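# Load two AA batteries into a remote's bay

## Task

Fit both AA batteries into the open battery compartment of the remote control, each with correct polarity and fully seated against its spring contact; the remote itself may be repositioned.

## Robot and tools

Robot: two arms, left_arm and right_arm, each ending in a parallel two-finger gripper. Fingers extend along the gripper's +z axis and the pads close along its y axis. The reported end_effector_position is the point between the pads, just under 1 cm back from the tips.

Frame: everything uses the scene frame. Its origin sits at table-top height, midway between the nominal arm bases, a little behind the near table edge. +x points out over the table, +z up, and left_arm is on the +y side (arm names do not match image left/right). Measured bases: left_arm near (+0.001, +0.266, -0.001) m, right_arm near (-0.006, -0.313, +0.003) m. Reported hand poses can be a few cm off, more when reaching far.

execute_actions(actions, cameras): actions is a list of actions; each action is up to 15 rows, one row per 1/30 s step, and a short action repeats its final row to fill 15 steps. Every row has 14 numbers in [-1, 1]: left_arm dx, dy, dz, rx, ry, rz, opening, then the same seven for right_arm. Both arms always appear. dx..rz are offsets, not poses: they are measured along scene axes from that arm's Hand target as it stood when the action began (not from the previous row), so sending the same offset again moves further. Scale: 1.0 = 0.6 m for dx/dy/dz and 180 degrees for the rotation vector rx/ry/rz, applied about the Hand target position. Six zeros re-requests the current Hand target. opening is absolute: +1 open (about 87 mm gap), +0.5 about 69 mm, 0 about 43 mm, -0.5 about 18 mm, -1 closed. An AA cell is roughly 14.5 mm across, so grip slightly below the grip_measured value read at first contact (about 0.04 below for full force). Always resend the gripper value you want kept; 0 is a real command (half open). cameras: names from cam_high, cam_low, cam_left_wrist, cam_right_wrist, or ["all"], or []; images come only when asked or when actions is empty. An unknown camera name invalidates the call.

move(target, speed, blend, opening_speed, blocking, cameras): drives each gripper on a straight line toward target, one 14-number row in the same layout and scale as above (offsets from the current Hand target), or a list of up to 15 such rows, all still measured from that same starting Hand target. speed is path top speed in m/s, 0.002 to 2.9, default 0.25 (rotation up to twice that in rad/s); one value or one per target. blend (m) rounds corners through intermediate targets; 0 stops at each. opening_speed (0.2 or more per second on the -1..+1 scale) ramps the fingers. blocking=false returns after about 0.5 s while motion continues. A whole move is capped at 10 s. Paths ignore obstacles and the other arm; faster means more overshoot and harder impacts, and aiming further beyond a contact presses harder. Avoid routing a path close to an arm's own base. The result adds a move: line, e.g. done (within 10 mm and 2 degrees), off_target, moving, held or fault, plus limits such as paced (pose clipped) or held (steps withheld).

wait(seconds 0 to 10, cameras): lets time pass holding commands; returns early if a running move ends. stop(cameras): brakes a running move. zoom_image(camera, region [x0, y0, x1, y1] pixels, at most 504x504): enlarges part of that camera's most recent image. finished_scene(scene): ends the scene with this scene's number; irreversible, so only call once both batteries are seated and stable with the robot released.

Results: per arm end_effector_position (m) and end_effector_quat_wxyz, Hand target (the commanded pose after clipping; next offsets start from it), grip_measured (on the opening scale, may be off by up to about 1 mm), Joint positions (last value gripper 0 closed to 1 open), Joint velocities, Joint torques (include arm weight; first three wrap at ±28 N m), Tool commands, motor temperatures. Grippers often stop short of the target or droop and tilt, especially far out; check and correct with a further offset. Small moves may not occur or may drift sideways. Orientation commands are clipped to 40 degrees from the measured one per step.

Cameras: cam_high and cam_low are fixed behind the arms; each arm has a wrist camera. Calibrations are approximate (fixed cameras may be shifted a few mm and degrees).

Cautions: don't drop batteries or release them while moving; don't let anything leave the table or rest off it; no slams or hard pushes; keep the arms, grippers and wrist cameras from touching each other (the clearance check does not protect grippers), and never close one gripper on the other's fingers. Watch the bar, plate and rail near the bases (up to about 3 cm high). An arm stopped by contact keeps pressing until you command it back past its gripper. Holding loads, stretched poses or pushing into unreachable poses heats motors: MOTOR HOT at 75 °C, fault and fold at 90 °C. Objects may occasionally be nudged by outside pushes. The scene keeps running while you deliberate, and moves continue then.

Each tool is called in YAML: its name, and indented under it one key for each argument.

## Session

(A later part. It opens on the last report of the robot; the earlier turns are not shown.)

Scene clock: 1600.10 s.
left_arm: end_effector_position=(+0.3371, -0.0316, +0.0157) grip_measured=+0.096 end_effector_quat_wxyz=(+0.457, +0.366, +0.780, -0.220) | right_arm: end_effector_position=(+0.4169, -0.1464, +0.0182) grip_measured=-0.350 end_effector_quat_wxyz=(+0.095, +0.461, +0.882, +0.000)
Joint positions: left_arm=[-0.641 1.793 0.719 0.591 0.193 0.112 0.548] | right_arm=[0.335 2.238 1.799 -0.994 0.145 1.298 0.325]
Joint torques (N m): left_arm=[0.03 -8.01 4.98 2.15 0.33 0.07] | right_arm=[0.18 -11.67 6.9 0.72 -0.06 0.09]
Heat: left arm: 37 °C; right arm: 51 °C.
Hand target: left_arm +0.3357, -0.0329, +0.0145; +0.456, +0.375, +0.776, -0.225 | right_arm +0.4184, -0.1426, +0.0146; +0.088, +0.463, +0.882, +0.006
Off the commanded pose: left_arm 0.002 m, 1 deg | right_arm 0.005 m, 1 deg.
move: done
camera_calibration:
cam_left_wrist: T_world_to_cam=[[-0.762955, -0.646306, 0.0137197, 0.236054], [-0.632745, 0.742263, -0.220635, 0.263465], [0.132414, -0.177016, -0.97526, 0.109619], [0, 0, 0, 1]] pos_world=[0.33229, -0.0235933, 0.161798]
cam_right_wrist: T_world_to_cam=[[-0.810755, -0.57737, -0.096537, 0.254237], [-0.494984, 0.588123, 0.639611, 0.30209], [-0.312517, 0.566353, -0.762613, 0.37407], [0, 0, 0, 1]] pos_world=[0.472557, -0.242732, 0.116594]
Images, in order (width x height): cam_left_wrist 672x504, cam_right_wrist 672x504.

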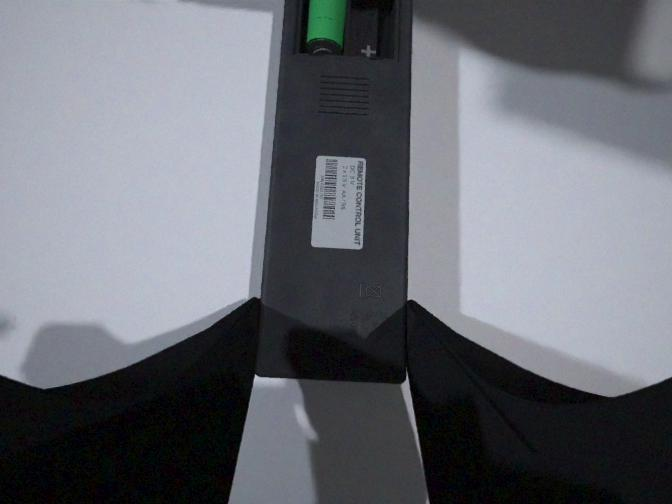

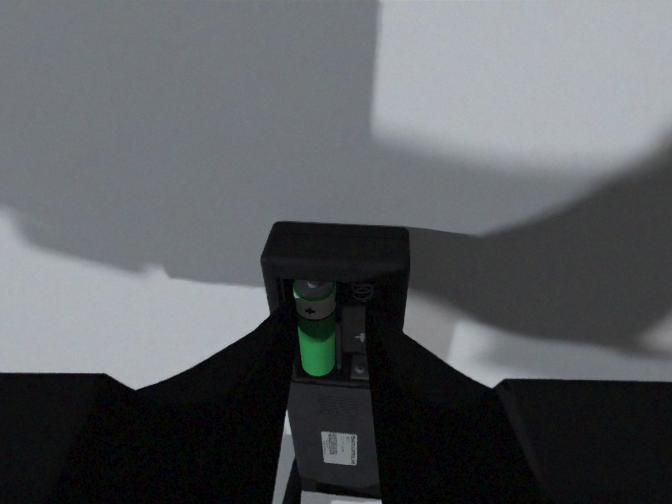

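move:
  target:
    - [0,0,0,0,0,0,-0.05,0,0,0.05,0,0,0,-0.35]
    - [0,0,0,0,0,0,-0.05,0.0093,0.0027,0.05,0.05,0.025,0,-0.86]
  speed: 0.1
  opening_speed: 0.8
  cameras: ["cam_left_wrist","cam_right_wrist"]

zoom_image:
  camera: "cam_right_wrist"
  region: [250, 200, 420, 420]

zoom_image:
  camera: "cam_left_wrist"
  region: [280, 0, 430, 90]

Scene clock: 1617.97 s.
left_arm: end_effector_position=(+0.3371, -0.0317, +0.0157) grip_measured=+0.096 end_effector_quat_wxyz=(+0.457, +0.366, +0.780, -0.220) | right_arm: end_effector_position=(+0.4212, -0.1419, +0.0447) grip_measured=-0.860 end_effector_quat_wxyz=(+0.021, +0.470, +0.880, +0.055)
Joint positions: left_arm=[-0.641 1.793 0.719 0.591 0.194 0.113 0.548] | right_arm=[0.269 2.273 1.944 -1.126 -0.045 1.261 0.07]
Joint torques (N m): left_arm=[0.09 -7.97 4.98 2.15 0.33 0.07] | right_arm=[-0.08 -11.71 8.57 0.47 -0.07 -0.02]
Heat: left arm: 37 °C; right arm: 52 °C.
Hand target: left_arm +0.3357, -0.0329, +0.0144; +0.456, +0.375, +0.776, -0.225 | right_arm +0.4240, -0.1410, +0.0446; +0.016, +0.468, +0.882, +0.057
Off the commanded pose: left_arm 0.002 m, 1 deg | right_arm 0.003 m, 1 deg.
move: done
camera_calibration:
cam_left_wrist: T_world_to_cam=[[-0.763477, -0.645689, 0.0137588, 0.236096], [-0.632139, 0.742751, -0.220728, 0.263302], [0.132302, -0.177218, -0.975238, 0.109643], [0, 0, 0, 1]] pos_world=[0.332191, -0.0236929, 0.161798]
cam_right_wrist: T_world_to_cam=[[-0.823471, -0.553162, -0.126126, 0.273014], [-0.435211, 0.473246, 0.765917, 0.237538], [-0.363987, 0.685602, -0.630446, 0.425793], [0, 0, 0, 1]] pos_world=[0.483182, -0.253317, 0.120939]
Images, in order (width x height): cam_left_wrist 672x504, cam_right_wrist 672x504.

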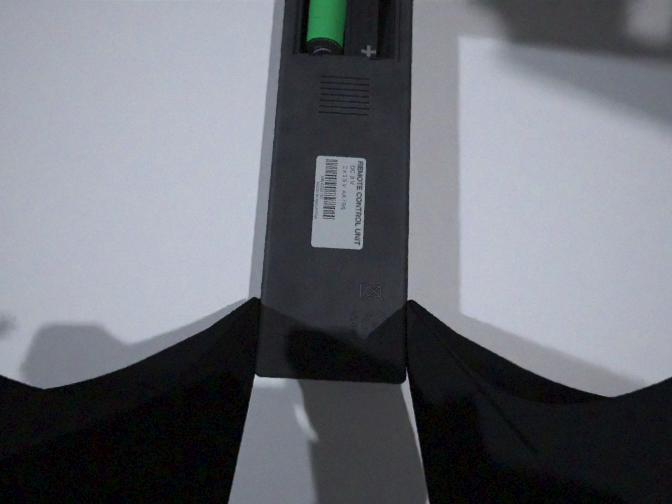

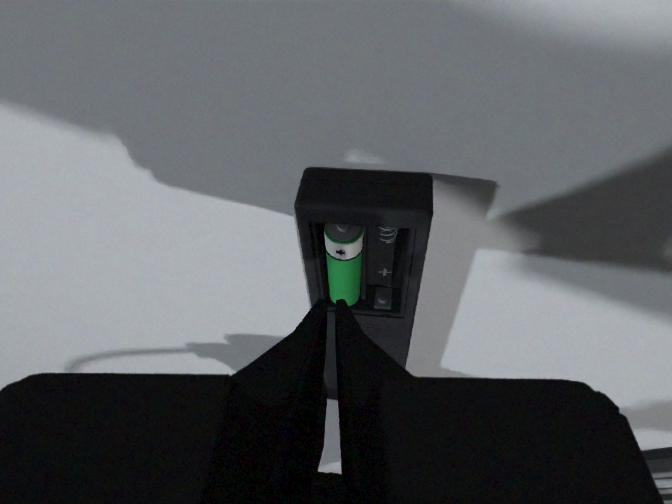

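Scaled by 2.291.

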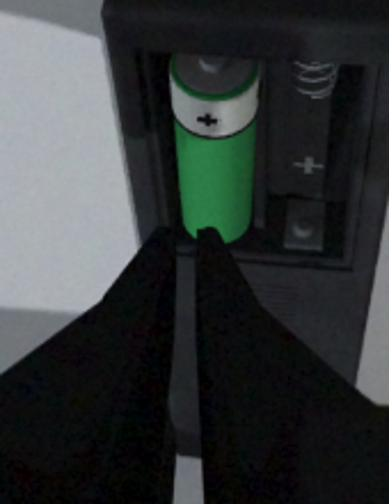

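Scaled by 3.360.

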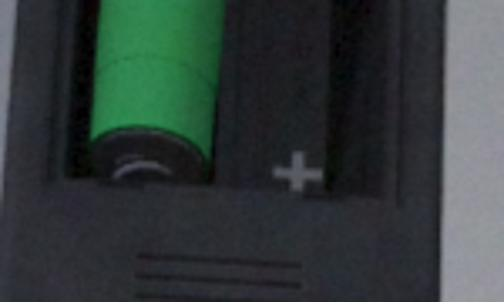

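move:
  target: [0,0,0,0,0,0,-0.05,0.0027,-0.0082,-0.02,0,0,0,-0.86]
  speed: 0.06
  cameras: ["cam_left_wrist","cam_right_wrist"]

zoom_image:
  camera: "cam_right_wrist"
  region: [250, 200, 420, 420]

Scene clock: 1639.17 s.
left_arm: end_effector_position=(+0.3371, -0.0317, +0.0157) grip_measured=+0.096 end_effector_quat_wxyz=(+0.457, +0.366, +0.780, -0.220) | right_arm: end_effector_position=(+0.4230, -0.1451, +0.0406) grip_measured=-0.860 end_effector_quat_wxyz=(+0.020, +0.469, +0.881, +0.054)
Joint positions: left_arm=[-0.641 1.793 0.719 0.591 0.194 0.113 0.548] | right_arm=[0.261 2.283 1.944 -1.12 -0.046 1.25 0.07]
Joint torques (N m): left_arm=[0.05 -7.94 4.98 2.16 0.33 0.07] | right_arm=[-0.38 -11.92 5.57 0.84 -0.07 -0.02]
Motor temperatures (°C): left_arm=[23 30 34 38 20 20 21] | right_arm=[23 49 33 21 20 21 24]
Heat: left arm: 38 °C; right arm: 49 °C.
Hand target: left_arm +0.3357, -0.0329, +0.0144; +0.456, +0.375, +0.776, -0.225 | right_arm +0.4256, -0.1458, +0.0326; +0.017, +0.468, +0.882, +0.058
Off the commanded pose: left_arm 0.002 m, 1 deg | right_arm 0.008 m, 1 deg.
move: done
camera_calibration:
cam_left_wrist: T_world_to_cam=[[-0.763477, -0.645689, 0.0137588, 0.236096], [-0.632139, 0.742751, -0.220728, 0.263302], [0.132302, -0.177218, -0.975238, 0.109643], [0, 0, 0, 1]] pos_world=[0.332191, -0.0236929, 0.161798]
cam_right_wrist: T_world_to_cam=[[-0.822041, -0.555834, -0.123681, 0.271133], [-0.434825, 0.472498, 0.766599, 0.242595], [-0.367663, 0.683955, -0.630103, 0.42735], [0, 0, 0, 1]] pos_world=[0.485489, -0.256209, 0.116835]
Images, in order (width x height): cam_left_wrist 672x504, cam_right_wrist 672x504.

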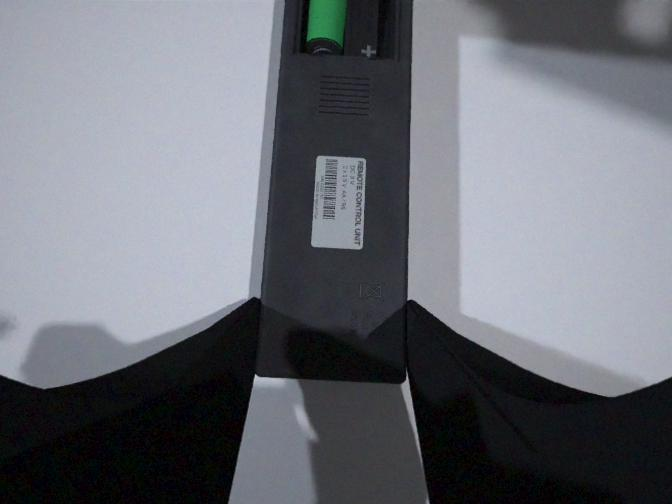

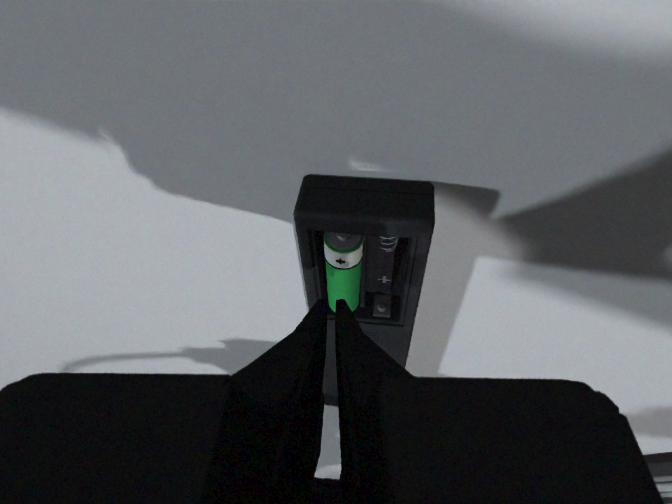

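Scaled by 2.291.

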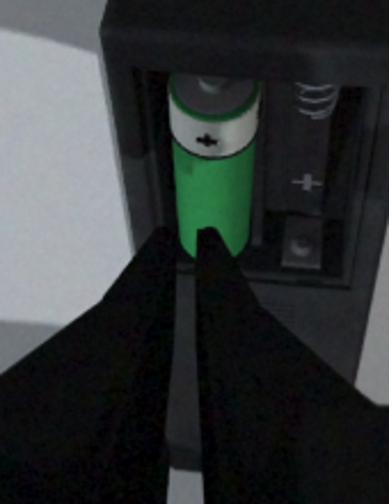

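move:
  target: [0,0,0,0,0,0,-0.05,-0.0015,-0.001,-0.03,0,0,0,-0.86]
  speed: 0.06
  cameras: ["cam_left_wrist","cam_right_wrist"]

zoom_image:
  camera: "cam_right_wrist"
  region: [250, 200, 420, 420]

Scene clock: 1653.87 s.
left_arm: end_effector_position=(+0.3370, -0.0317, +0.0157) grip_measured=+0.096 end_effector_quat_wxyz=(+0.457, +0.366, +0.780, -0.220) | right_arm: end_effector_position=(+0.4204, -0.1451, +0.0250) grip_measured=-0.860 end_effector_quat_wxyz=(+0.017, +0.468, +0.882, +0.054)
Joint positions: left_arm=[-0.641 1.793 0.719 0.591 0.195 0.113 0.548] | right_arm=[0.261 2.288 1.889 -1.066 -0.051 1.248 0.07]
Joint torques (N m): left_arm=[0.05 -7.98 4.98 2.15 0.33 0.06] | right_arm=[-0.46 -11.62 5.19 0.97 -0.02 0.01]
Heat: left arm: 38 °C; right arm: 51 °C.
Hand target: left_arm +0.3357, -0.0329, +0.0144; +0.456, +0.375, +0.776, -0.225 | right_arm +0.4247, -0.1465, +0.0145; +0.016, +0.468, +0.882, +0.057
Off the commanded pose: left_arm 0.002 m, 1 deg | right_arm 0.011 m, 0 deg.
move: off_target (right_arm)
camera_calibration:
cam_left_wrist: T_world_to_cam=[[-0.763729, -0.645388, 0.0138855, 0.236167], [-0.631856, 0.742966, -0.220816, 0.263228], [0.132195, -0.177417, -0.975217, 0.10967], [0, 0, 0, 1]] pos_world=[0.332191, -0.0236926, 0.161798]
cam_right_wrist: T_world_to_cam=[[-0.82107, -0.558059, -0.12006, 0.266246], [-0.431642, 0.469348, 0.770323, 0.251605], [-0.373536, 0.684312, -0.626249, 0.418962], [0, 0, 0, 1]] pos_world=[0.483707, -0.25621, 0.100523]
Images, in order (width x height): cam_left_wrist 672x504, cam_right_wrist 672x504.

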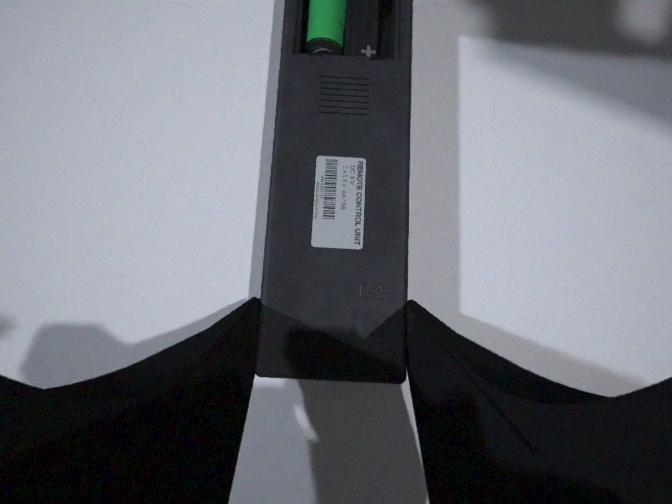

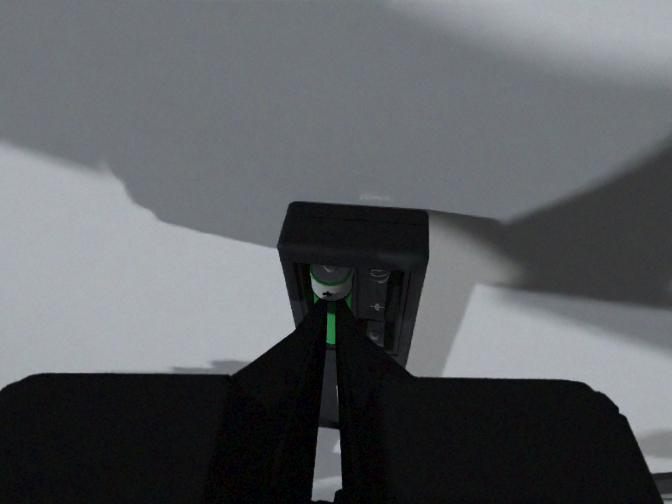

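Scaled by 2.291.

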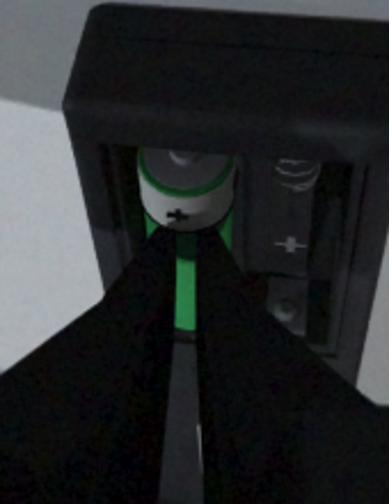

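move:
  target: [0.0019,-0.0028,0,0,0,0,-0.05,-0.0056,0.0083,-0.03,0,0,0,-0.86]
  speed: 0.05
  cameras: ["cam_left_wrist","cam_right_wrist"]

zoom_image:
  camera: "cam_right_wrist"
  region: [250, 200, 420, 420]

Scene clock: 1660.87 s.
left_arm: end_effector_position=(+0.3370, -0.0317, +0.0157) grip_measured=+0.096 end_effector_quat_wxyz=(+0.457, +0.366, +0.780, -0.220) | right_arm: end_effector_position=(+0.4190, -0.1420, +0.0224) grip_measured=-0.860 end_effector_quat_wxyz=(+0.013, +0.467, +0.881, +0.066)
Joint positions: left_arm=[-0.641 1.793 0.719 0.591 0.195 0.113 0.548] | right_arm=[0.259 2.278 1.856 -1.032 -0.073 1.247 0.07]
Joint torques (N m): left_arm=[-0.13 -7.46 5.67 2.13 0.31 0.06] | right_arm=[0.85 -9.99 2.77 1.34 0.19 0.11]
Heat: left arm: 38 °C; right arm: 51 °C.
Hand target: left_arm +0.3368, -0.0346, +0.0144; +0.456, +0.375, +0.776, -0.225 | right_arm +0.4214, -0.1414, -0.0033; +0.017, +0.468, +0.882, +0.058
Off the commanded pose: left_arm 0.003 m, 1 deg | right_arm 0.026 m, 1 deg.
move: off_target (right_arm)
camera_calibration:
cam_left_wrist: T_world_to_cam=[[-0.763729, -0.645388, 0.0138855, 0.236167], [-0.631856, 0.742966, -0.220816, 0.263228], [0.132195, -0.177417, -0.975217, 0.10967], [0, 0, 0, 1]] pos_world=[0.332191, -0.0236926, 0.161798]
cam_right_wrist: T_world_to_cam=[[-0.819837, -0.555882, -0.137338, 0.266747], [-0.435517, 0.449649, 0.779833, 0.250195], [-0.371741, 0.69915, -0.610736, 0.415726], [0, 0, 0, 1]] pos_world=[0.482196, -0.254875, 0.0954226]
Images, in order (width x height): cam_left_wrist 672x504, cam_right_wrist 672x504.

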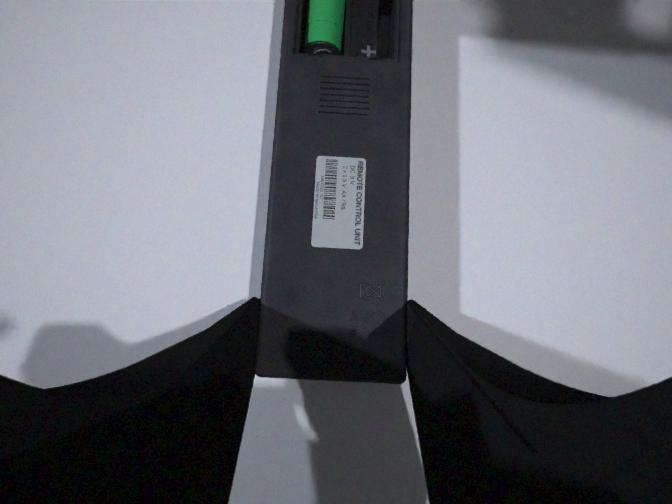

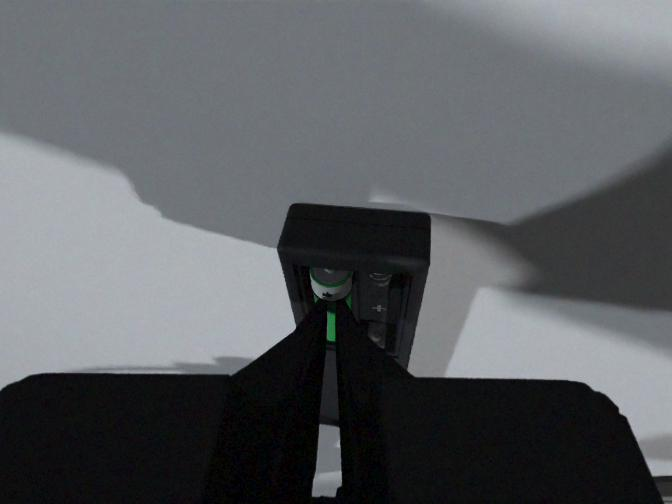

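Scaled by 2.291.

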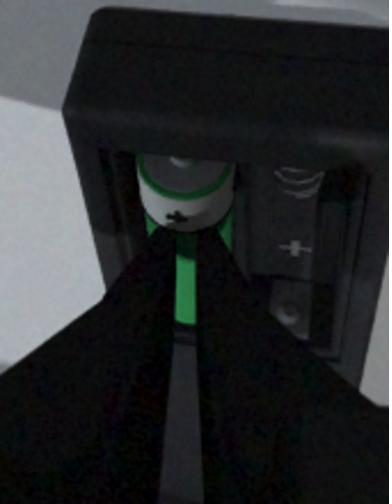

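move:
  target: [0.0019,-0.0028,0,0,0,0,-0.05,-0.0056,0.0083,-0.025,0,0,0,-0.86]
  speed: 0.05
  cameras: ["cam_left_wrist","cam_right_wrist"]

zoom_image:
  camera: "cam_right_wrist"
  region: [250, 200, 420, 420]

zoom_image:
  camera: "cam_left_wrist"
  region: [280, 0, 430, 90]

Scene clock: 1673.17 s.
left_arm: end_effector_position=(+0.3370, -0.0317, +0.0156) grip_measured=+0.096 end_effector_quat_wxyz=(+0.457, +0.366, +0.780, -0.220) | right_arm: end_effector_position=(+0.4197, -0.1413, +0.0193) grip_measured=-0.859 end_effector_quat_wxyz=(+0.020, +0.467, +0.881, +0.075)
Joint positions: left_arm=[-0.641 1.794 0.719 0.591 0.195 0.113 0.548] | right_arm=[0.259 2.26 1.81 -0.981 -0.076 1.248 0.07]
Joint torques (N m): left_arm=[-0.36 -6.93 6.32 2.1 0.29 0.05] | right_arm=[1.99 -7.77 2.25 1.46 0.23 0.22]
Heat: left arm: 38 °C; right arm: 50 °C.
Hand target: left_arm +0.3379, -0.0363, +0.0143; +0.455, +0.375, +0.776, -0.225 | right_arm +0.4180, -0.1364, -0.0184; +0.017, +0.468, +0.882, +0.058
Off the commanded pose: left_arm 0.005 m, 1 deg | right_arm 0.038 m, 2 deg.
move: off_target (right_arm)
camera_calibration:
cam_left_wrist: T_world_to_cam=[[-0.76369, -0.645431, 0.0139988, 0.236136], [-0.631966, 0.742976, -0.220464, 0.263186], [0.131894, -0.177213, -0.975295, 0.109691], [0, 0, 0, 1]] pos_world=[0.332192, -0.0236929, 0.161698]
cam_right_wrist: T_world_to_cam=[[-0.816862, -0.554076, -0.160428, 0.266652], [-0.452315, 0.442661, 0.774249, 0.258718], [-0.357977, 0.705019, -0.61221, 0.408673], [0, 0, 0, 1]] pos_world=[0.481135, -0.254901, 0.0926599]
Images, in order (width x height): cam_left_wrist 672x504, cam_right_wrist 672x504.

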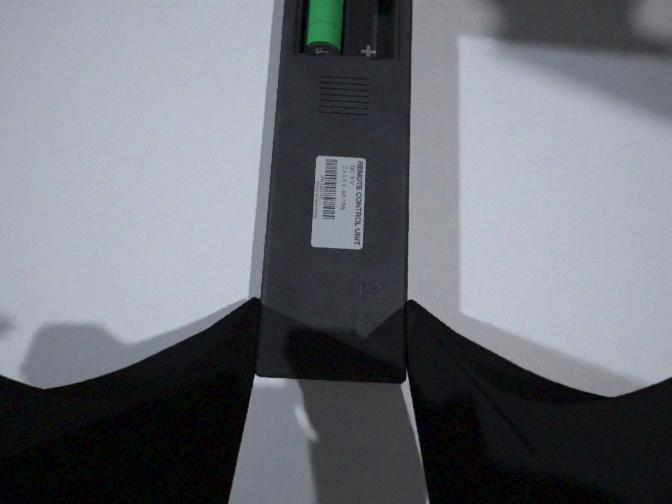

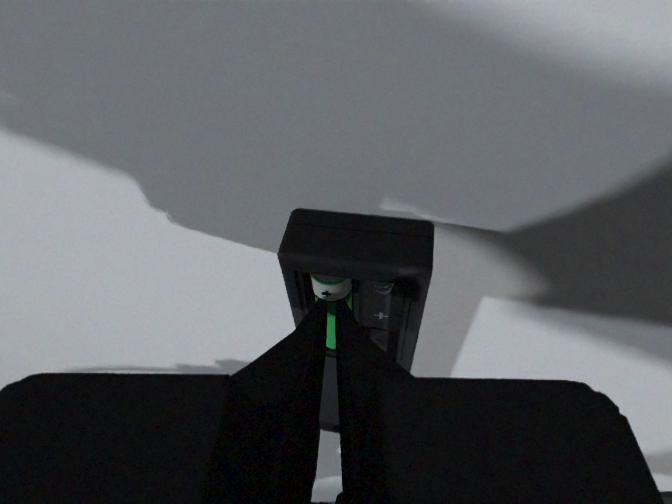

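Scaled by 2.291.

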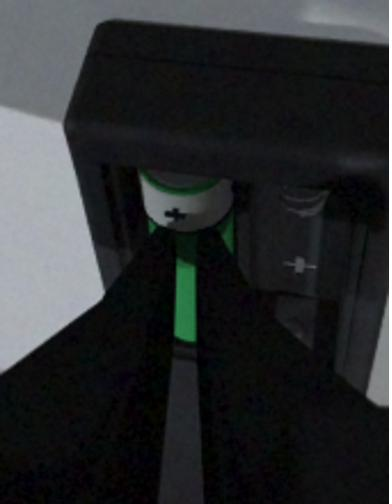

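Scaled by 3.360.

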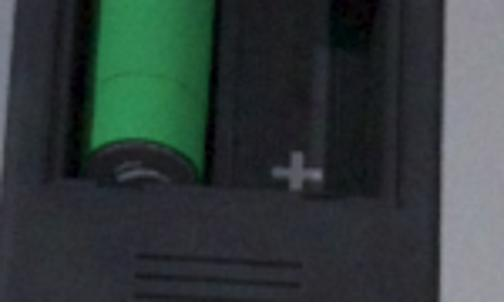

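move:
  target:
    - [-0.0019,0.0035,0,0,0,0,-0.05,0.0028,-0.0082,0.05,0,0,0,-0.86]
    - [-0.0019,0.0035,0,0,0,0,-0.05,0.0028,-0.0082,0.13,0,0,0,-0.86]
  speed: 0.08
  blend: 0.01
  cameras: ["cam_left_wrist","cam_right_wrist"]

zoom_image:
  camera: "cam_right_wrist"
  region: [270, 180, 440, 400]

zoom_image:
  camera: "cam_left_wrist"
  region: [280, 0, 430, 90]

Scene clock: 1682.67 s.
left_arm: end_effector_position=(+0.3370, -0.0317, +0.0156) grip_measured=+0.096 end_effector_quat_wxyz=(+0.457, +0.366, +0.780, -0.220) | right_arm: end_effector_position=(+0.4164, -0.1437, +0.0527) grip_measured=-0.860 end_effector_quat_wxyz=(+0.007, +0.468, +0.882, +0.058)
Joint positions: left_arm=[-0.641 1.794 0.719 0.591 0.195 0.113 0.548] | right_arm=[0.259 2.267 1.962 -1.168 -0.069 1.248 0.07]
Joint torques (N m): left_arm=[-0.03 -7.51 5.57 2.12 0.32 0.07] | right_arm=[1.02 -13.5 8.51 0.46 0.15 0.13]
Heat: left arm: 38 °C; right arm: 48 °C.
Hand target: left_arm +0.3368, -0.0342, +0.0143; +0.455, +0.375, +0.776, -0.225 | right_arm +0.4197, -0.1413, +0.0597; +0.017, +0.468, +0.882, +0.058
Off the commanded pose: left_arm 0.003 m, 1 deg | right_arm 0.008 m, 1 deg.
move: done
camera_calibration:
cam_left_wrist: T_world_to_cam=[[-0.76369, -0.645431, 0.0139988, 0.236136], [-0.631966, 0.742976, -0.220464, 0.263186], [0.131894, -0.177213, -0.975295, 0.109691], [0, 0, 0, 1]] pos_world=[0.332192, -0.0236929, 0.161698]
cam_right_wrist: T_world_to_cam=[[-0.822738, -0.556132, -0.117556, 0.267876], [-0.421185, 0.457567, 0.783094, 0.221126], [-0.381714, 0.693793, -0.610692, 0.437805], [0, 0, 0, 1]] pos_world=[0.480643, -0.255951, 0.125692]
Images, in order (width x height): cam_left_wrist 672x504, cam_right_wrist 672x504.

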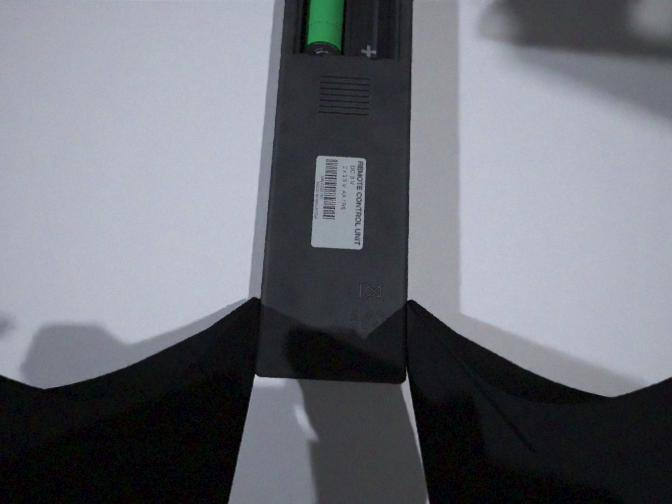

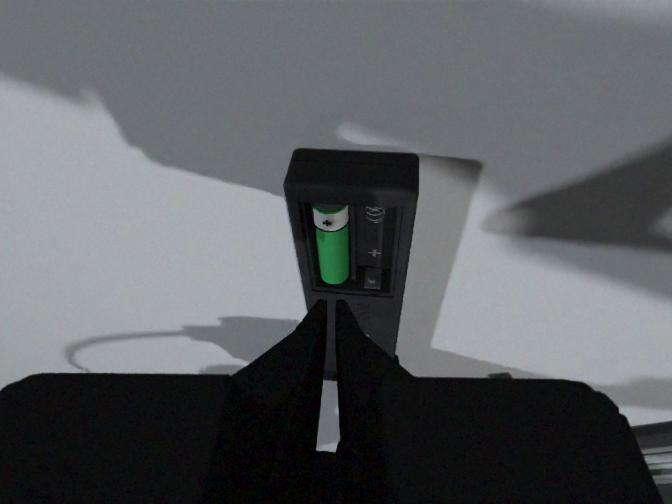

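Scaled by 2.291.

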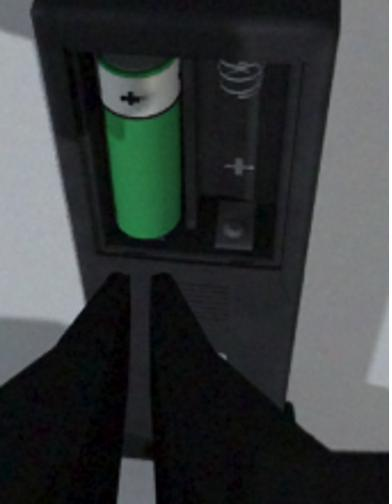

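Scaled by 3.360.

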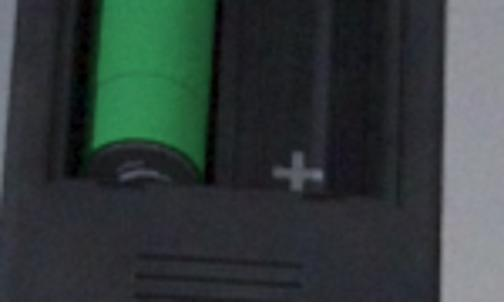

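move:
  target:
    - [-0.0466,0.0691,0,0,0,0,-0.05,-0.0995,-0.1145,0.0672,0,0,0.08,-0.4]
    - [-0.0466,0.0691,0,0,0,0,-0.05,-0.2745,0.0438,0.0755,0,0,0.194,-0.2]
  speed: 0.15
  opening_speed: 0.8
  blend: 0.03
  cameras: ["cam_left_wrist","cam_right_wrist"]

Scene clock: 1732.17 s.
left_arm: end_effector_position=(+0.3132, +0.0024, +0.0155) grip_measured=+0.096 end_effector_quat_wxyz=(+0.460, +0.370, +0.775, -0.224) | right_arm: end_effector_position=(+0.2522, -0.1184, +0.0934) grip_measured=-0.200 end_effector_quat_wxyz=(-0.021, +0.181, +0.983, +0.039)
Joint positions: left_arm=[-0.589 1.675 0.551 0.644 0.251 0.143 0.548] | right_arm=[0.496 1.84 1.485 -1.193 -0.081 0.87 0.4]
Joint torques (N m): left_arm=[0.69 -8.64 3.41 1.97 0.28 0.05] | right_arm=[0.34 -13.52 5.3 0.69 -0.06 0.11]
Heat: left arm: 38 °C; right arm: 51 °C.
Hand target: left_arm +0.3089, +0.0073, +0.0144; +0.456, +0.375, +0.776, -0.225 | right_arm +0.2550, -0.1151, +0.1049; -0.002, +0.182, +0.981, +0.060
Off the commanded pose: left_arm 0.007 m, 1 deg | right_arm 0.012 m, 3 deg.
move: off_target (right_arm); target 2's new opening was sent with right_arm's hand 0.012 m and 3 deg from that target
camera_calibration:
cam_left_wrist: T_world_to_cam=[[-0.771768, -0.635787, 0.0121828, 0.242457], [-0.620854, 0.749221, -0.230669, 0.219479], [0.137529, -0.185587, -0.972956, 0.116976], [0, 0, 0, 1]] pos_world=[0.307298, 0.0114218, 0.161486]
cam_right_wrist: T_world_to_cam=[[-0.354094, -0.931897, -0.0786493, -0.0145639], [-0.586454, 0.155751, 0.794867, 0.113424], [-0.728484, 0.327582, -0.601665, 0.42568], [0, 0, 0, 1]] pos_world=[0.371462, -0.170683, 0.164815]
Images, in order (width x height): cam_left_wrist 672x504, cam_right_wrist 672x504.

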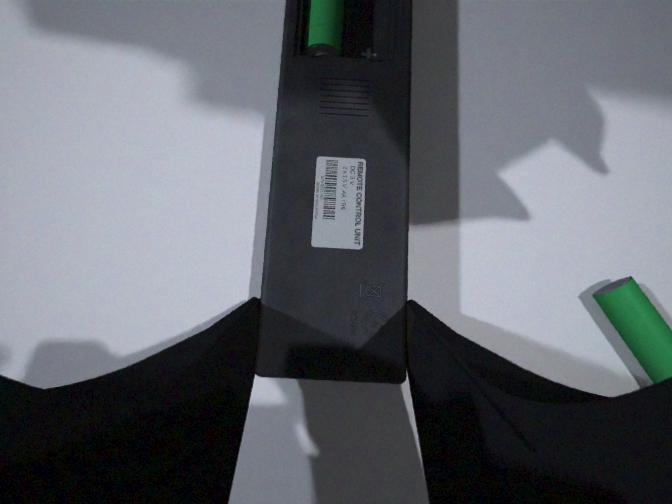

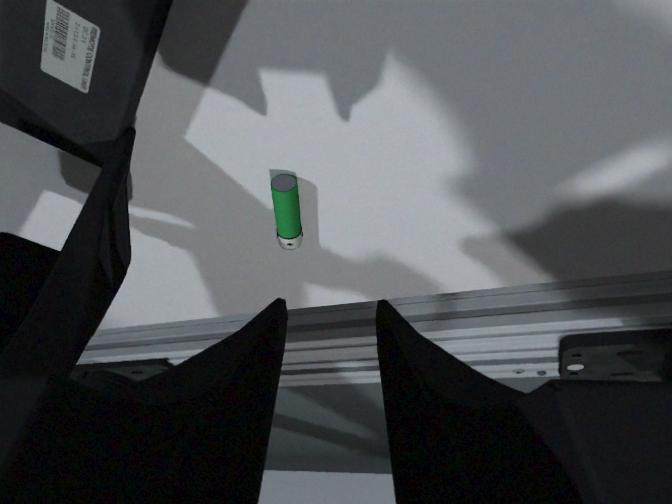

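move:
  target: [0,0,0,0,0,0,-0.05,-0.0717,0.0633,-0.060,0,0,0,-0.2]
  speed: 0.12
  cameras: ["cam_left_wrist","cam_right_wrist"]

Scene clock: 1751.27 s.
left_arm: end_effector_position=(+0.3132, +0.0024, +0.0155) grip_measured=+0.096 end_effector_quat_wxyz=(+0.460, +0.370, +0.775, -0.224) | right_arm: end_effector_position=(+0.2075, -0.0807, +0.0578) grip_measured=-0.200 end_effector_quat_wxyz=(-0.024, +0.178, +0.983, +0.040)
Joint positions: left_arm=[-0.589 1.675 0.551 0.644 0.251 0.143 0.548] | right_arm=[0.661 1.806 1.295 -1.026 -0.081 1.03 0.4]
Joint torques (N m): left_arm=[0.68 -8.65 3.4 1.97 0.28 0.05] | right_arm=[0.55 -13.31 5.12 0.69 0.08 0.2]
Heat: left arm: 37 °C; right arm: 53 °C.
Hand target: left_arm +0.3089, +0.0073, +0.0144; +0.456, +0.375, +0.776, -0.225 | right_arm +0.2120, -0.0771, +0.0690; -0.001, +0.182, +0.981, +0.060
Off the commanded pose: left_arm 0.007 m, 1 deg | right_arm 0.012 m, 3 deg.
move: off_target (right_arm)
camera_calibration:
cam_left_wrist: T_world_to_cam=[[-0.771768, -0.635787, 0.0121828, 0.242457], [-0.620854, 0.749221, -0.230669, 0.219479], [0.137529, -0.185587, -0.972956, 0.116976], [0, 0, 0, 1]] pos_world=[0.307298, 0.0114218, 0.161486]
cam_right_wrist: T_world_to_cam=[[-0.349267, -0.933667, -0.0792375, 0.000745365], [-0.583505, 0.150551, 0.798033, 0.108348], [-0.733168, 0.324962, -0.597382, 0.359928], [0, 0, 0, 1]] pos_world=[0.32737, -0.132579, 0.128608]
Images, in order (width x height): cam_left_wrist 672x504, cam_right_wrist 672x504.

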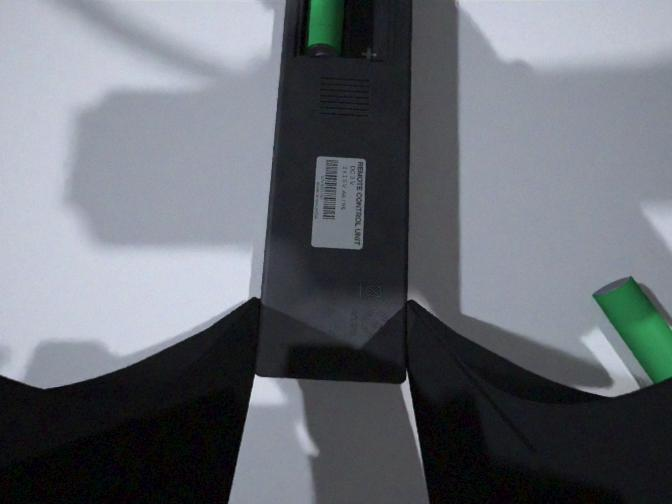

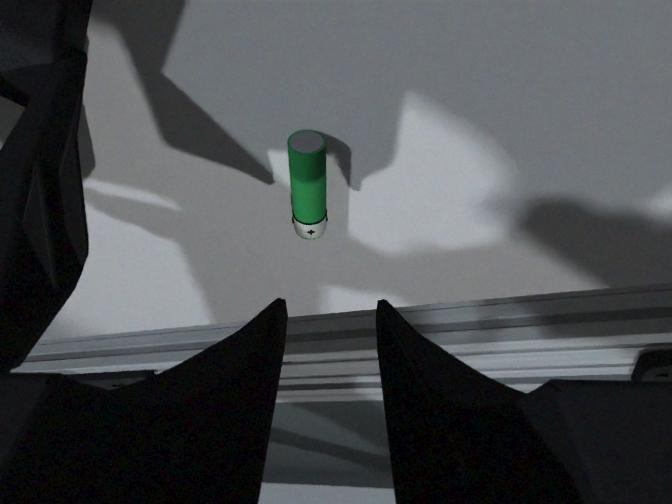

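move:
  target: [0,0,0,0,0,0,-0.05,0.0008,0.0245,-0.030,0,0,0,-0.1]
  speed: 0.1
  cameras: ["cam_right_wrist"]

Scene clock: 1769.93 s.
left_arm: end_effector_position=(+0.3132, +0.0024, +0.0155) grip_measured=+0.096 end_effector_quat_wxyz=(+0.460, +0.370, +0.775, -0.224) | right_arm: end_effector_position=(+0.2104, -0.0648, +0.0552) grip_measured=-0.100 end_effector_quat_wxyz=(-0.008, +0.178, +0.982, +0.060)
Joint positions: left_arm=[-0.589 1.675 0.551 0.644 0.251 0.143 0.548] | right_arm=[0.692 1.806 1.286 -0.962 -0.081 1.063 0.45]
Joint torques (N m): left_arm=[0.7 -8.62 3.36 1.97 0.29 0.06] | right_arm=[0.83 -8.28 5.31 0.83 0.11 0.16]
Motor temperatures (°C): left_arm=[23 31 32 37 20 20 21] | right_arm=[23 54 33 21 20 21 23]
Heat: left arm: 37 °C; right arm: 54 °C.
Hand target: left_arm +0.3089, +0.0073, +0.0144; +0.456, +0.375, +0.776, -0.225 | right_arm +0.2125, -0.0624, +0.0510; -0.001, +0.182, +0.981, +0.060
Off the commanded pose: left_arm 0.007 m, 1 deg | right_arm 0.005 m, 1 deg.
move: done
camera_calibration:
cam_right_wrist: T_world_to_cam=[[-0.348433, -0.929042, -0.124403, 0.0190805], [-0.613405, 0.125648, 0.779709, 0.115468], [-0.708751, 0.347986, -0.613659, 0.352583], [0, 0, 0, 1]] pos_world=[0.32737, -0.119476, 0.128708]
Images, in order (width x height): cam_right_wrist 672x504.

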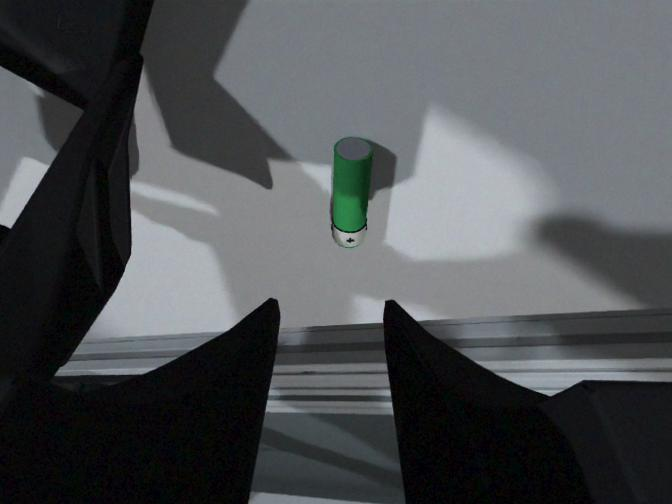

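move:
  target: [0,0,0,0,0,0,-0.05,0,-0.001,-0.07,0,0,0,-0.1]
  speed: 0.1
  cameras: ["cam_right_wrist"]

Scene clock: 1777.73 s.
left_arm: end_effector_position=(+0.3132, +0.0024, +0.0155) grip_measured=+0.096 end_effector_quat_wxyz=(+0.460, +0.370, +0.775, -0.224) | right_arm: end_effector_position=(+0.2056, -0.0687, +0.0394) grip_measured=-0.100 end_effector_quat_wxyz=(-0.013, +0.179, +0.982, +0.053)
Joint positions: left_arm=[-0.589 1.675 0.551 0.644 0.251 0.143 0.548] | right_arm=[0.692 1.819 1.235 -0.918 -0.081 1.064 0.45]
Joint torques (N m): left_arm=[0.68 -8.62 3.4 1.97 0.28 0.04] | right_arm=[0.25 -9.35 6.23 0.55 0 0.06]
Heat: left arm: 37 °C; right arm: 52 °C.
Hand target: left_arm +0.3089, +0.0073, +0.0144; +0.456, +0.375, +0.776, -0.225 | right_arm +0.2073, -0.0673, +0.0417; -0.010, +0.179, +0.982, +0.057 (not the last commanded pose)
Off the commanded pose: left_arm 0.007 m, 1 deg | right_arm 0.032 m, 2 deg.
move: held (right_arm; a check stopped the path); limits=held
pose unreachable (right arm): on one or more control steps of this call, first in action 0 (counted from 0), this arm could not follow its commanded pose, so it was not sent that pose on those steps. It may still have moved: this result reports where it is.
cause: moving toward the commanded pose would bring a part of the arm too close to another arm (this arm's wrist (the part past joint 4) and the left arm's wrist camera, where that arm would come to rest).
camera_calibration:
cam_right_wrist: T_world_to_cam=[[-0.350245, -0.930347, -0.108545, 0.0114417], [-0.602408, 0.135002, 0.786689, 0.123418], [-0.71724, 0.340922, -0.607732, 0.3418], [0, 0, 0, 1]] pos_world=[0.323508, -0.122544, 0.111873]
Images, in order (width x height): cam_right_wrist 672x504.

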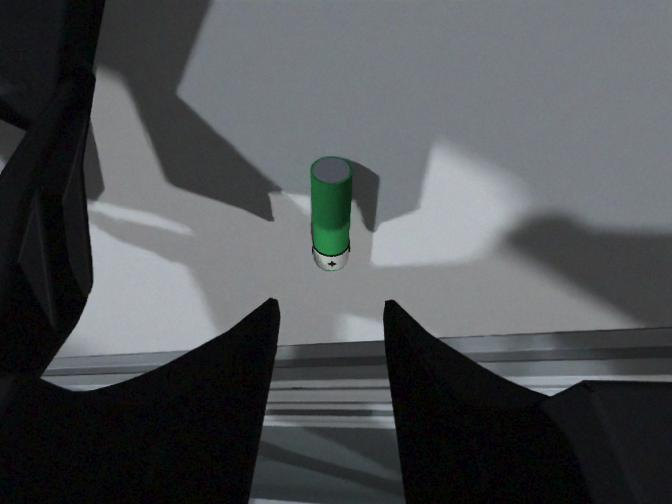

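move:
  target:
    - [0.07,0.047,0,0,0,0,-0.05,0.003,0.003,0,0,0,0,-0.1]
    - [0.07,0.047,0,0,0,0,-0.05,0.01,0.006,-0.065,0,0,0,-0.1]
  speed: 0.1
  cameras: ["cam_right_wrist"]

Scene clock: 1789.60 s.
left_arm: end_effector_position=(+0.3497, +0.0365, +0.0156) grip_measured=+0.096 end_effector_quat_wxyz=(+0.462, +0.367, +0.777, -0.221) | right_arm: end_effector_position=(+0.2097, -0.0649, +0.0064) grip_measured=-0.100 end_effector_quat_wxyz=(-0.014, +0.179, +0.982, +0.053)
Joint positions: left_arm=[-0.424 1.714 0.614 0.597 0.387 0.222 0.548] | right_arm=[0.692 1.888 1.185 -0.798 -0.081 1.064 0.45]
Joint torques (N m): left_arm=[0.43 -6.6 6.42 1.8 0.41 0.08] | right_arm=[-0.13 -8.44 5.3 0.79 0.01 0.01]
Motor temperatures (°C): left_arm=[23 31 32 37 20 20 21] | right_arm=[23 49 32 21 20 21 23]
Heat: left arm: 37 °C; right arm: 49 °C.
Hand target: left_arm +0.3508, +0.0356, +0.0142; +0.455, +0.375, +0.776, -0.225 | right_arm +0.2133, -0.0637, +0.0027; -0.010, +0.179, +0.982, +0.057
Off the commanded pose: left_arm 0.002 m, 1 deg | right_arm 0.005 m, 1 deg.
move: done
camera_calibration:
cam_right_wrist: T_world_to_cam=[[-0.350297, -0.930363, -0.108243, 0.0128231], [-0.602179, 0.135187, 0.786832, 0.151273], [-0.717406, 0.340807, -0.607601, 0.32342], [0, 0, 0, 1]] pos_world=[0.327609, -0.118744, 0.0788723]
Images, in order (width x height): cam_right_wrist 672x504.

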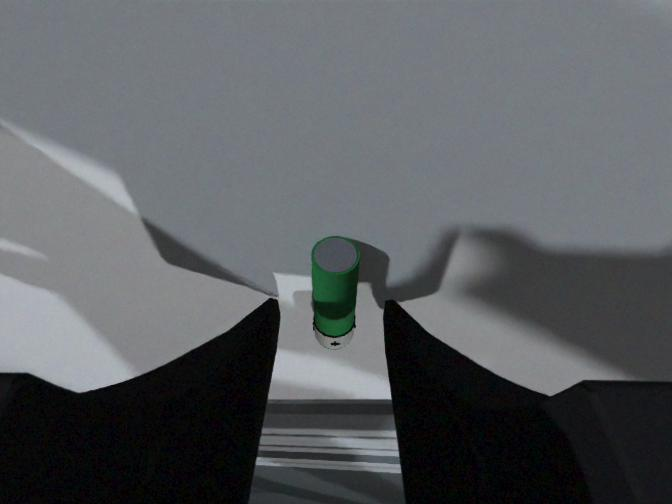

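move:
  target: [0,0,0,0,0,0,-0.05,0.0085,-0.003,0.004,0,0,0,-0.1]
  speed: 0.05
  cameras: ["cam_right_wrist"]

Scene clock: 1799.07 s.
left_arm: end_effector_position=(+0.3497, +0.0365, +0.0156) grip_measured=+0.096 end_effector_quat_wxyz=(+0.462, +0.367, +0.777, -0.221) | right_arm: end_effector_position=(+0.2126, -0.0677, +0.0064) grip_measured=-0.100 end_effector_quat_wxyz=(-0.013, +0.180, +0.982, +0.053)
Joint positions: left_arm=[-0.424 1.714 0.614 0.597 0.387 0.222 0.548] | right_arm=[0.68 1.888 1.185 -0.798 -0.081 1.055 0.45]
Joint torques (N m): left_arm=[0.4 -6.58 6.43 1.8 0.4 0.09] | right_arm=[-0.35 -7.92 6.91 0.65 0 -0.03]
Heat: left arm: 37 °C; right arm: 47 °C.
Hand target: left_arm +0.3508, +0.0356, +0.0142; +0.455, +0.375, +0.776, -0.225 | right_arm +0.2184, -0.0654, +0.0051; -0.010, +0.179, +0.982, +0.057
Off the commanded pose: left_arm 0.002 m, 1 deg | right_arm 0.006 m, 1 deg.
move: done
camera_calibration:
cam_right_wrist: T_world_to_cam=[[-0.352753, -0.929358, -0.108901, 0.011783], [-0.602811, 0.136694, 0.786087, 0.153702], [-0.71567, 0.342941, -0.608446, 0.326265], [0, 0, 0, 1]] pos_world=[0.330308, -0.121949, 0.0789748]
Images, in order (width x height): cam_right_wrist 672x504.

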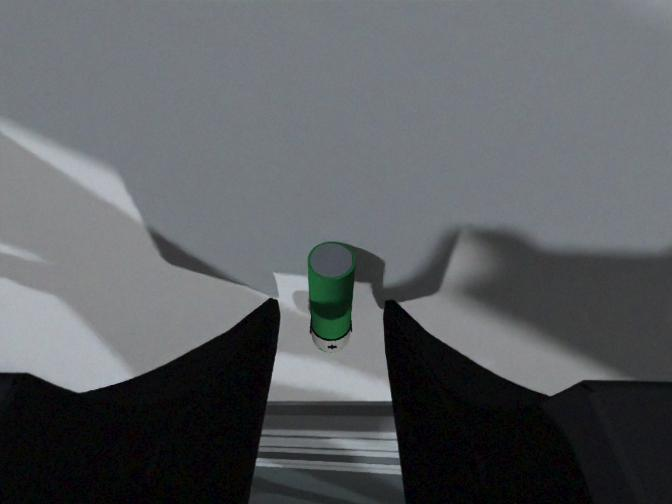

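move:
  target: [0,0,0,0,0,0,-0.05,0,0,0.009,0,0,0,-0.1]
  speed: 0.05

Scene clock: 1806.27 s.
left_arm: end_effector_position=(+0.3497, +0.0365, +0.0156) grip_measured=+0.096 end_effector_quat_wxyz=(+0.462, +0.367, +0.777, -0.221) | right_arm: end_effector_position=(+0.2126, -0.0679, +0.0064) grip_measured=-0.100 end_effector_quat_wxyz=(-0.013, +0.180, +0.982, +0.053)
Joint positions: left_arm=[-0.424 1.714 0.614 0.597 0.387 0.222 0.548] | right_arm=[0.679 1.888 1.185 -0.798 -0.081 1.054 0.45]
Joint torques (N m): left_arm=[0.42 -6.64 6.41 1.8 0.4 0.08] | right_arm=[-0.29 -8.85 7.87 0.44 0 -0.02]
Heat: left arm: 36 °C; right arm: 46 °C.
Hand target: left_arm +0.3508, +0.0356, +0.0142; +0.455, +0.375, +0.776, -0.225 | right_arm +0.2184, -0.0654, +0.0105; -0.010, +0.179, +0.982, +0.057
Off the commanded pose: left_arm 0.002 m, 1 deg | right_arm 0.008 m, 1 deg.
move: done

move:
  target: [0,0,0,0,0,0,-0.05,0,0,0.006,0,0,0,-0.1]
  speed: 0.05

Scene clock: 1809.87 s.
left_arm: end_effector_position=(+0.3497, +0.0365, +0.0156) grip_measured=+0.096 end_effector_quat_wxyz=(+0.462, +0.367, +0.777, -0.221) | right_arm: end_effector_position=(+0.2123, -0.0682, +0.0082) grip_measured=-0.100 end_effector_quat_wxyz=(-0.015, +0.180, +0.982, +0.051)
Joint positions: left_arm=[-0.424 1.714 0.614 0.597 0.387 0.222 0.548] | right_arm=[0.679 1.888 1.193 -0.812 -0.081 1.054 0.45]
Joint torques (N m): left_arm=[0.43 -6.61 6.41 1.8 0.4 0.08] | right_arm=[-0.25 -9.42 7.88 0.44 0.01 -0.02]
Heat: left arm: 36 °C; right arm: 46 °C.
Hand target: left_arm +0.3508, +0.0356, +0.0142; +0.455, +0.375, +0.776, -0.225 | right_arm +0.2185, -0.0654, +0.0141; -0.010, +0.179, +0.982, +0.057
Off the commanded pose: left_arm 0.002 m, 1 deg | right_arm 0.009 m, 1 deg.
move: done

move:
  target:
    - [0,0,0,0,0,0,-0.05,0,0,0,0,0,0,-0.72]
    - [0,0,0,0,0,0,-0.05,0,0,0.10,0,0,0,-0.72]
  speed: 0.08
  opening_speed: 0.6
  cameras: ["cam_right_wrist","cam_left_wrist"]

zoom_image:
  camera: "cam_right_wrist"
  region: [250, 200, 420, 420]

Scene clock: 1818.00 s.
left_arm: end_effector_position=(+0.3497, +0.0365, +0.0156) grip_measured=+0.096 end_effector_quat_wxyz=(+0.462, +0.367, +0.777, -0.221) | right_arm: end_effector_position=(+0.2122, -0.0687, +0.0556) grip_measured=-0.599 end_effector_quat_wxyz=(-0.027, +0.181, +0.982, +0.037)
Joint positions: left_arm=[-0.424 1.714 0.614 0.597 0.387 0.222 0.548] | right_arm=[0.679 1.855 1.348 -1.037 -0.081 1.054 0.201]
Joint torques (N m): left_arm=[0.38 -6.61 6.42 1.8 0.4 0.08] | right_arm=[-0.14 -13.19 8.1 0.32 0 0]
Heat: left arm: 36 °C; right arm: 46 °C.
Hand target: left_arm +0.3508, +0.0356, +0.0142; +0.455, +0.375, +0.776, -0.225 | right_arm +0.2184, -0.0655, +0.0741; -0.010, +0.179, +0.982, +0.057
Off the commanded pose: left_arm 0.002 m, 1 deg | right_arm 0.020 m, 3 deg.
move: off_target (right_arm)
camera_calibration:
cam_left_wrist: T_world_to_cam=[[-0.765614, -0.643238, 0.00895483, 0.290469], [-0.627514, 0.743689, -0.230548, 0.219178], [0.141638, -0.18213, -0.97302, 0.11681], [0, 0, 0, 1]] pos_world=[0.343379, 0.0451154, 0.161588]
cam_right_wrist: T_world_to_cam=[[-0.355009, -0.932067, -0.0722482, 0.0142539], [-0.577013, 0.157657, 0.801374, 0.110028], [-0.735543, 0.326183, -0.593785, 0.358436], [0, 0, 0, 1]] pos_world=[0.332193, -0.120977, 0.12569]
Images, in order (width x height): cam_left_wrist 672x504, cam_right_wrist 672x504.

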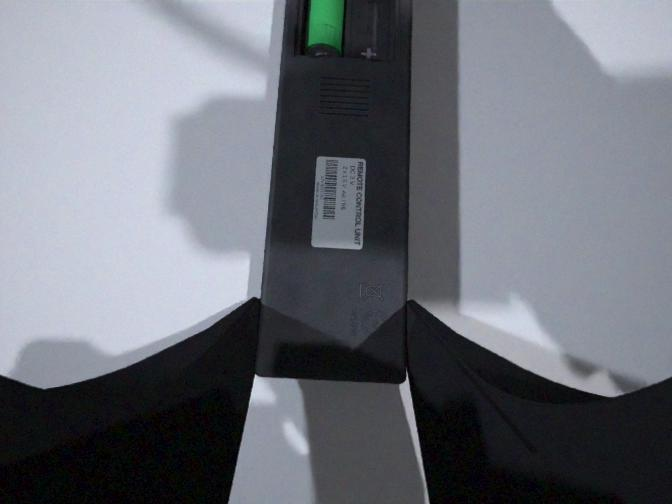

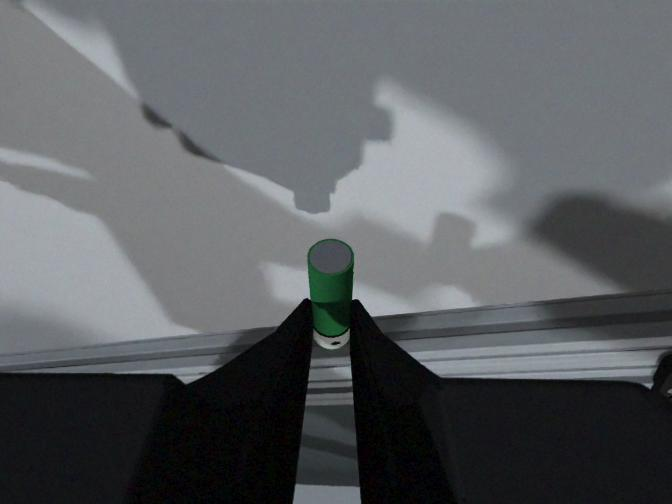

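Scaled by 2.291.

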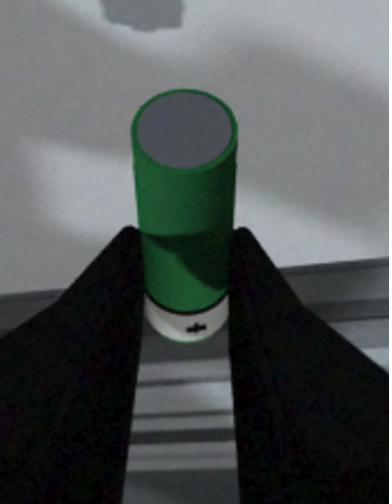

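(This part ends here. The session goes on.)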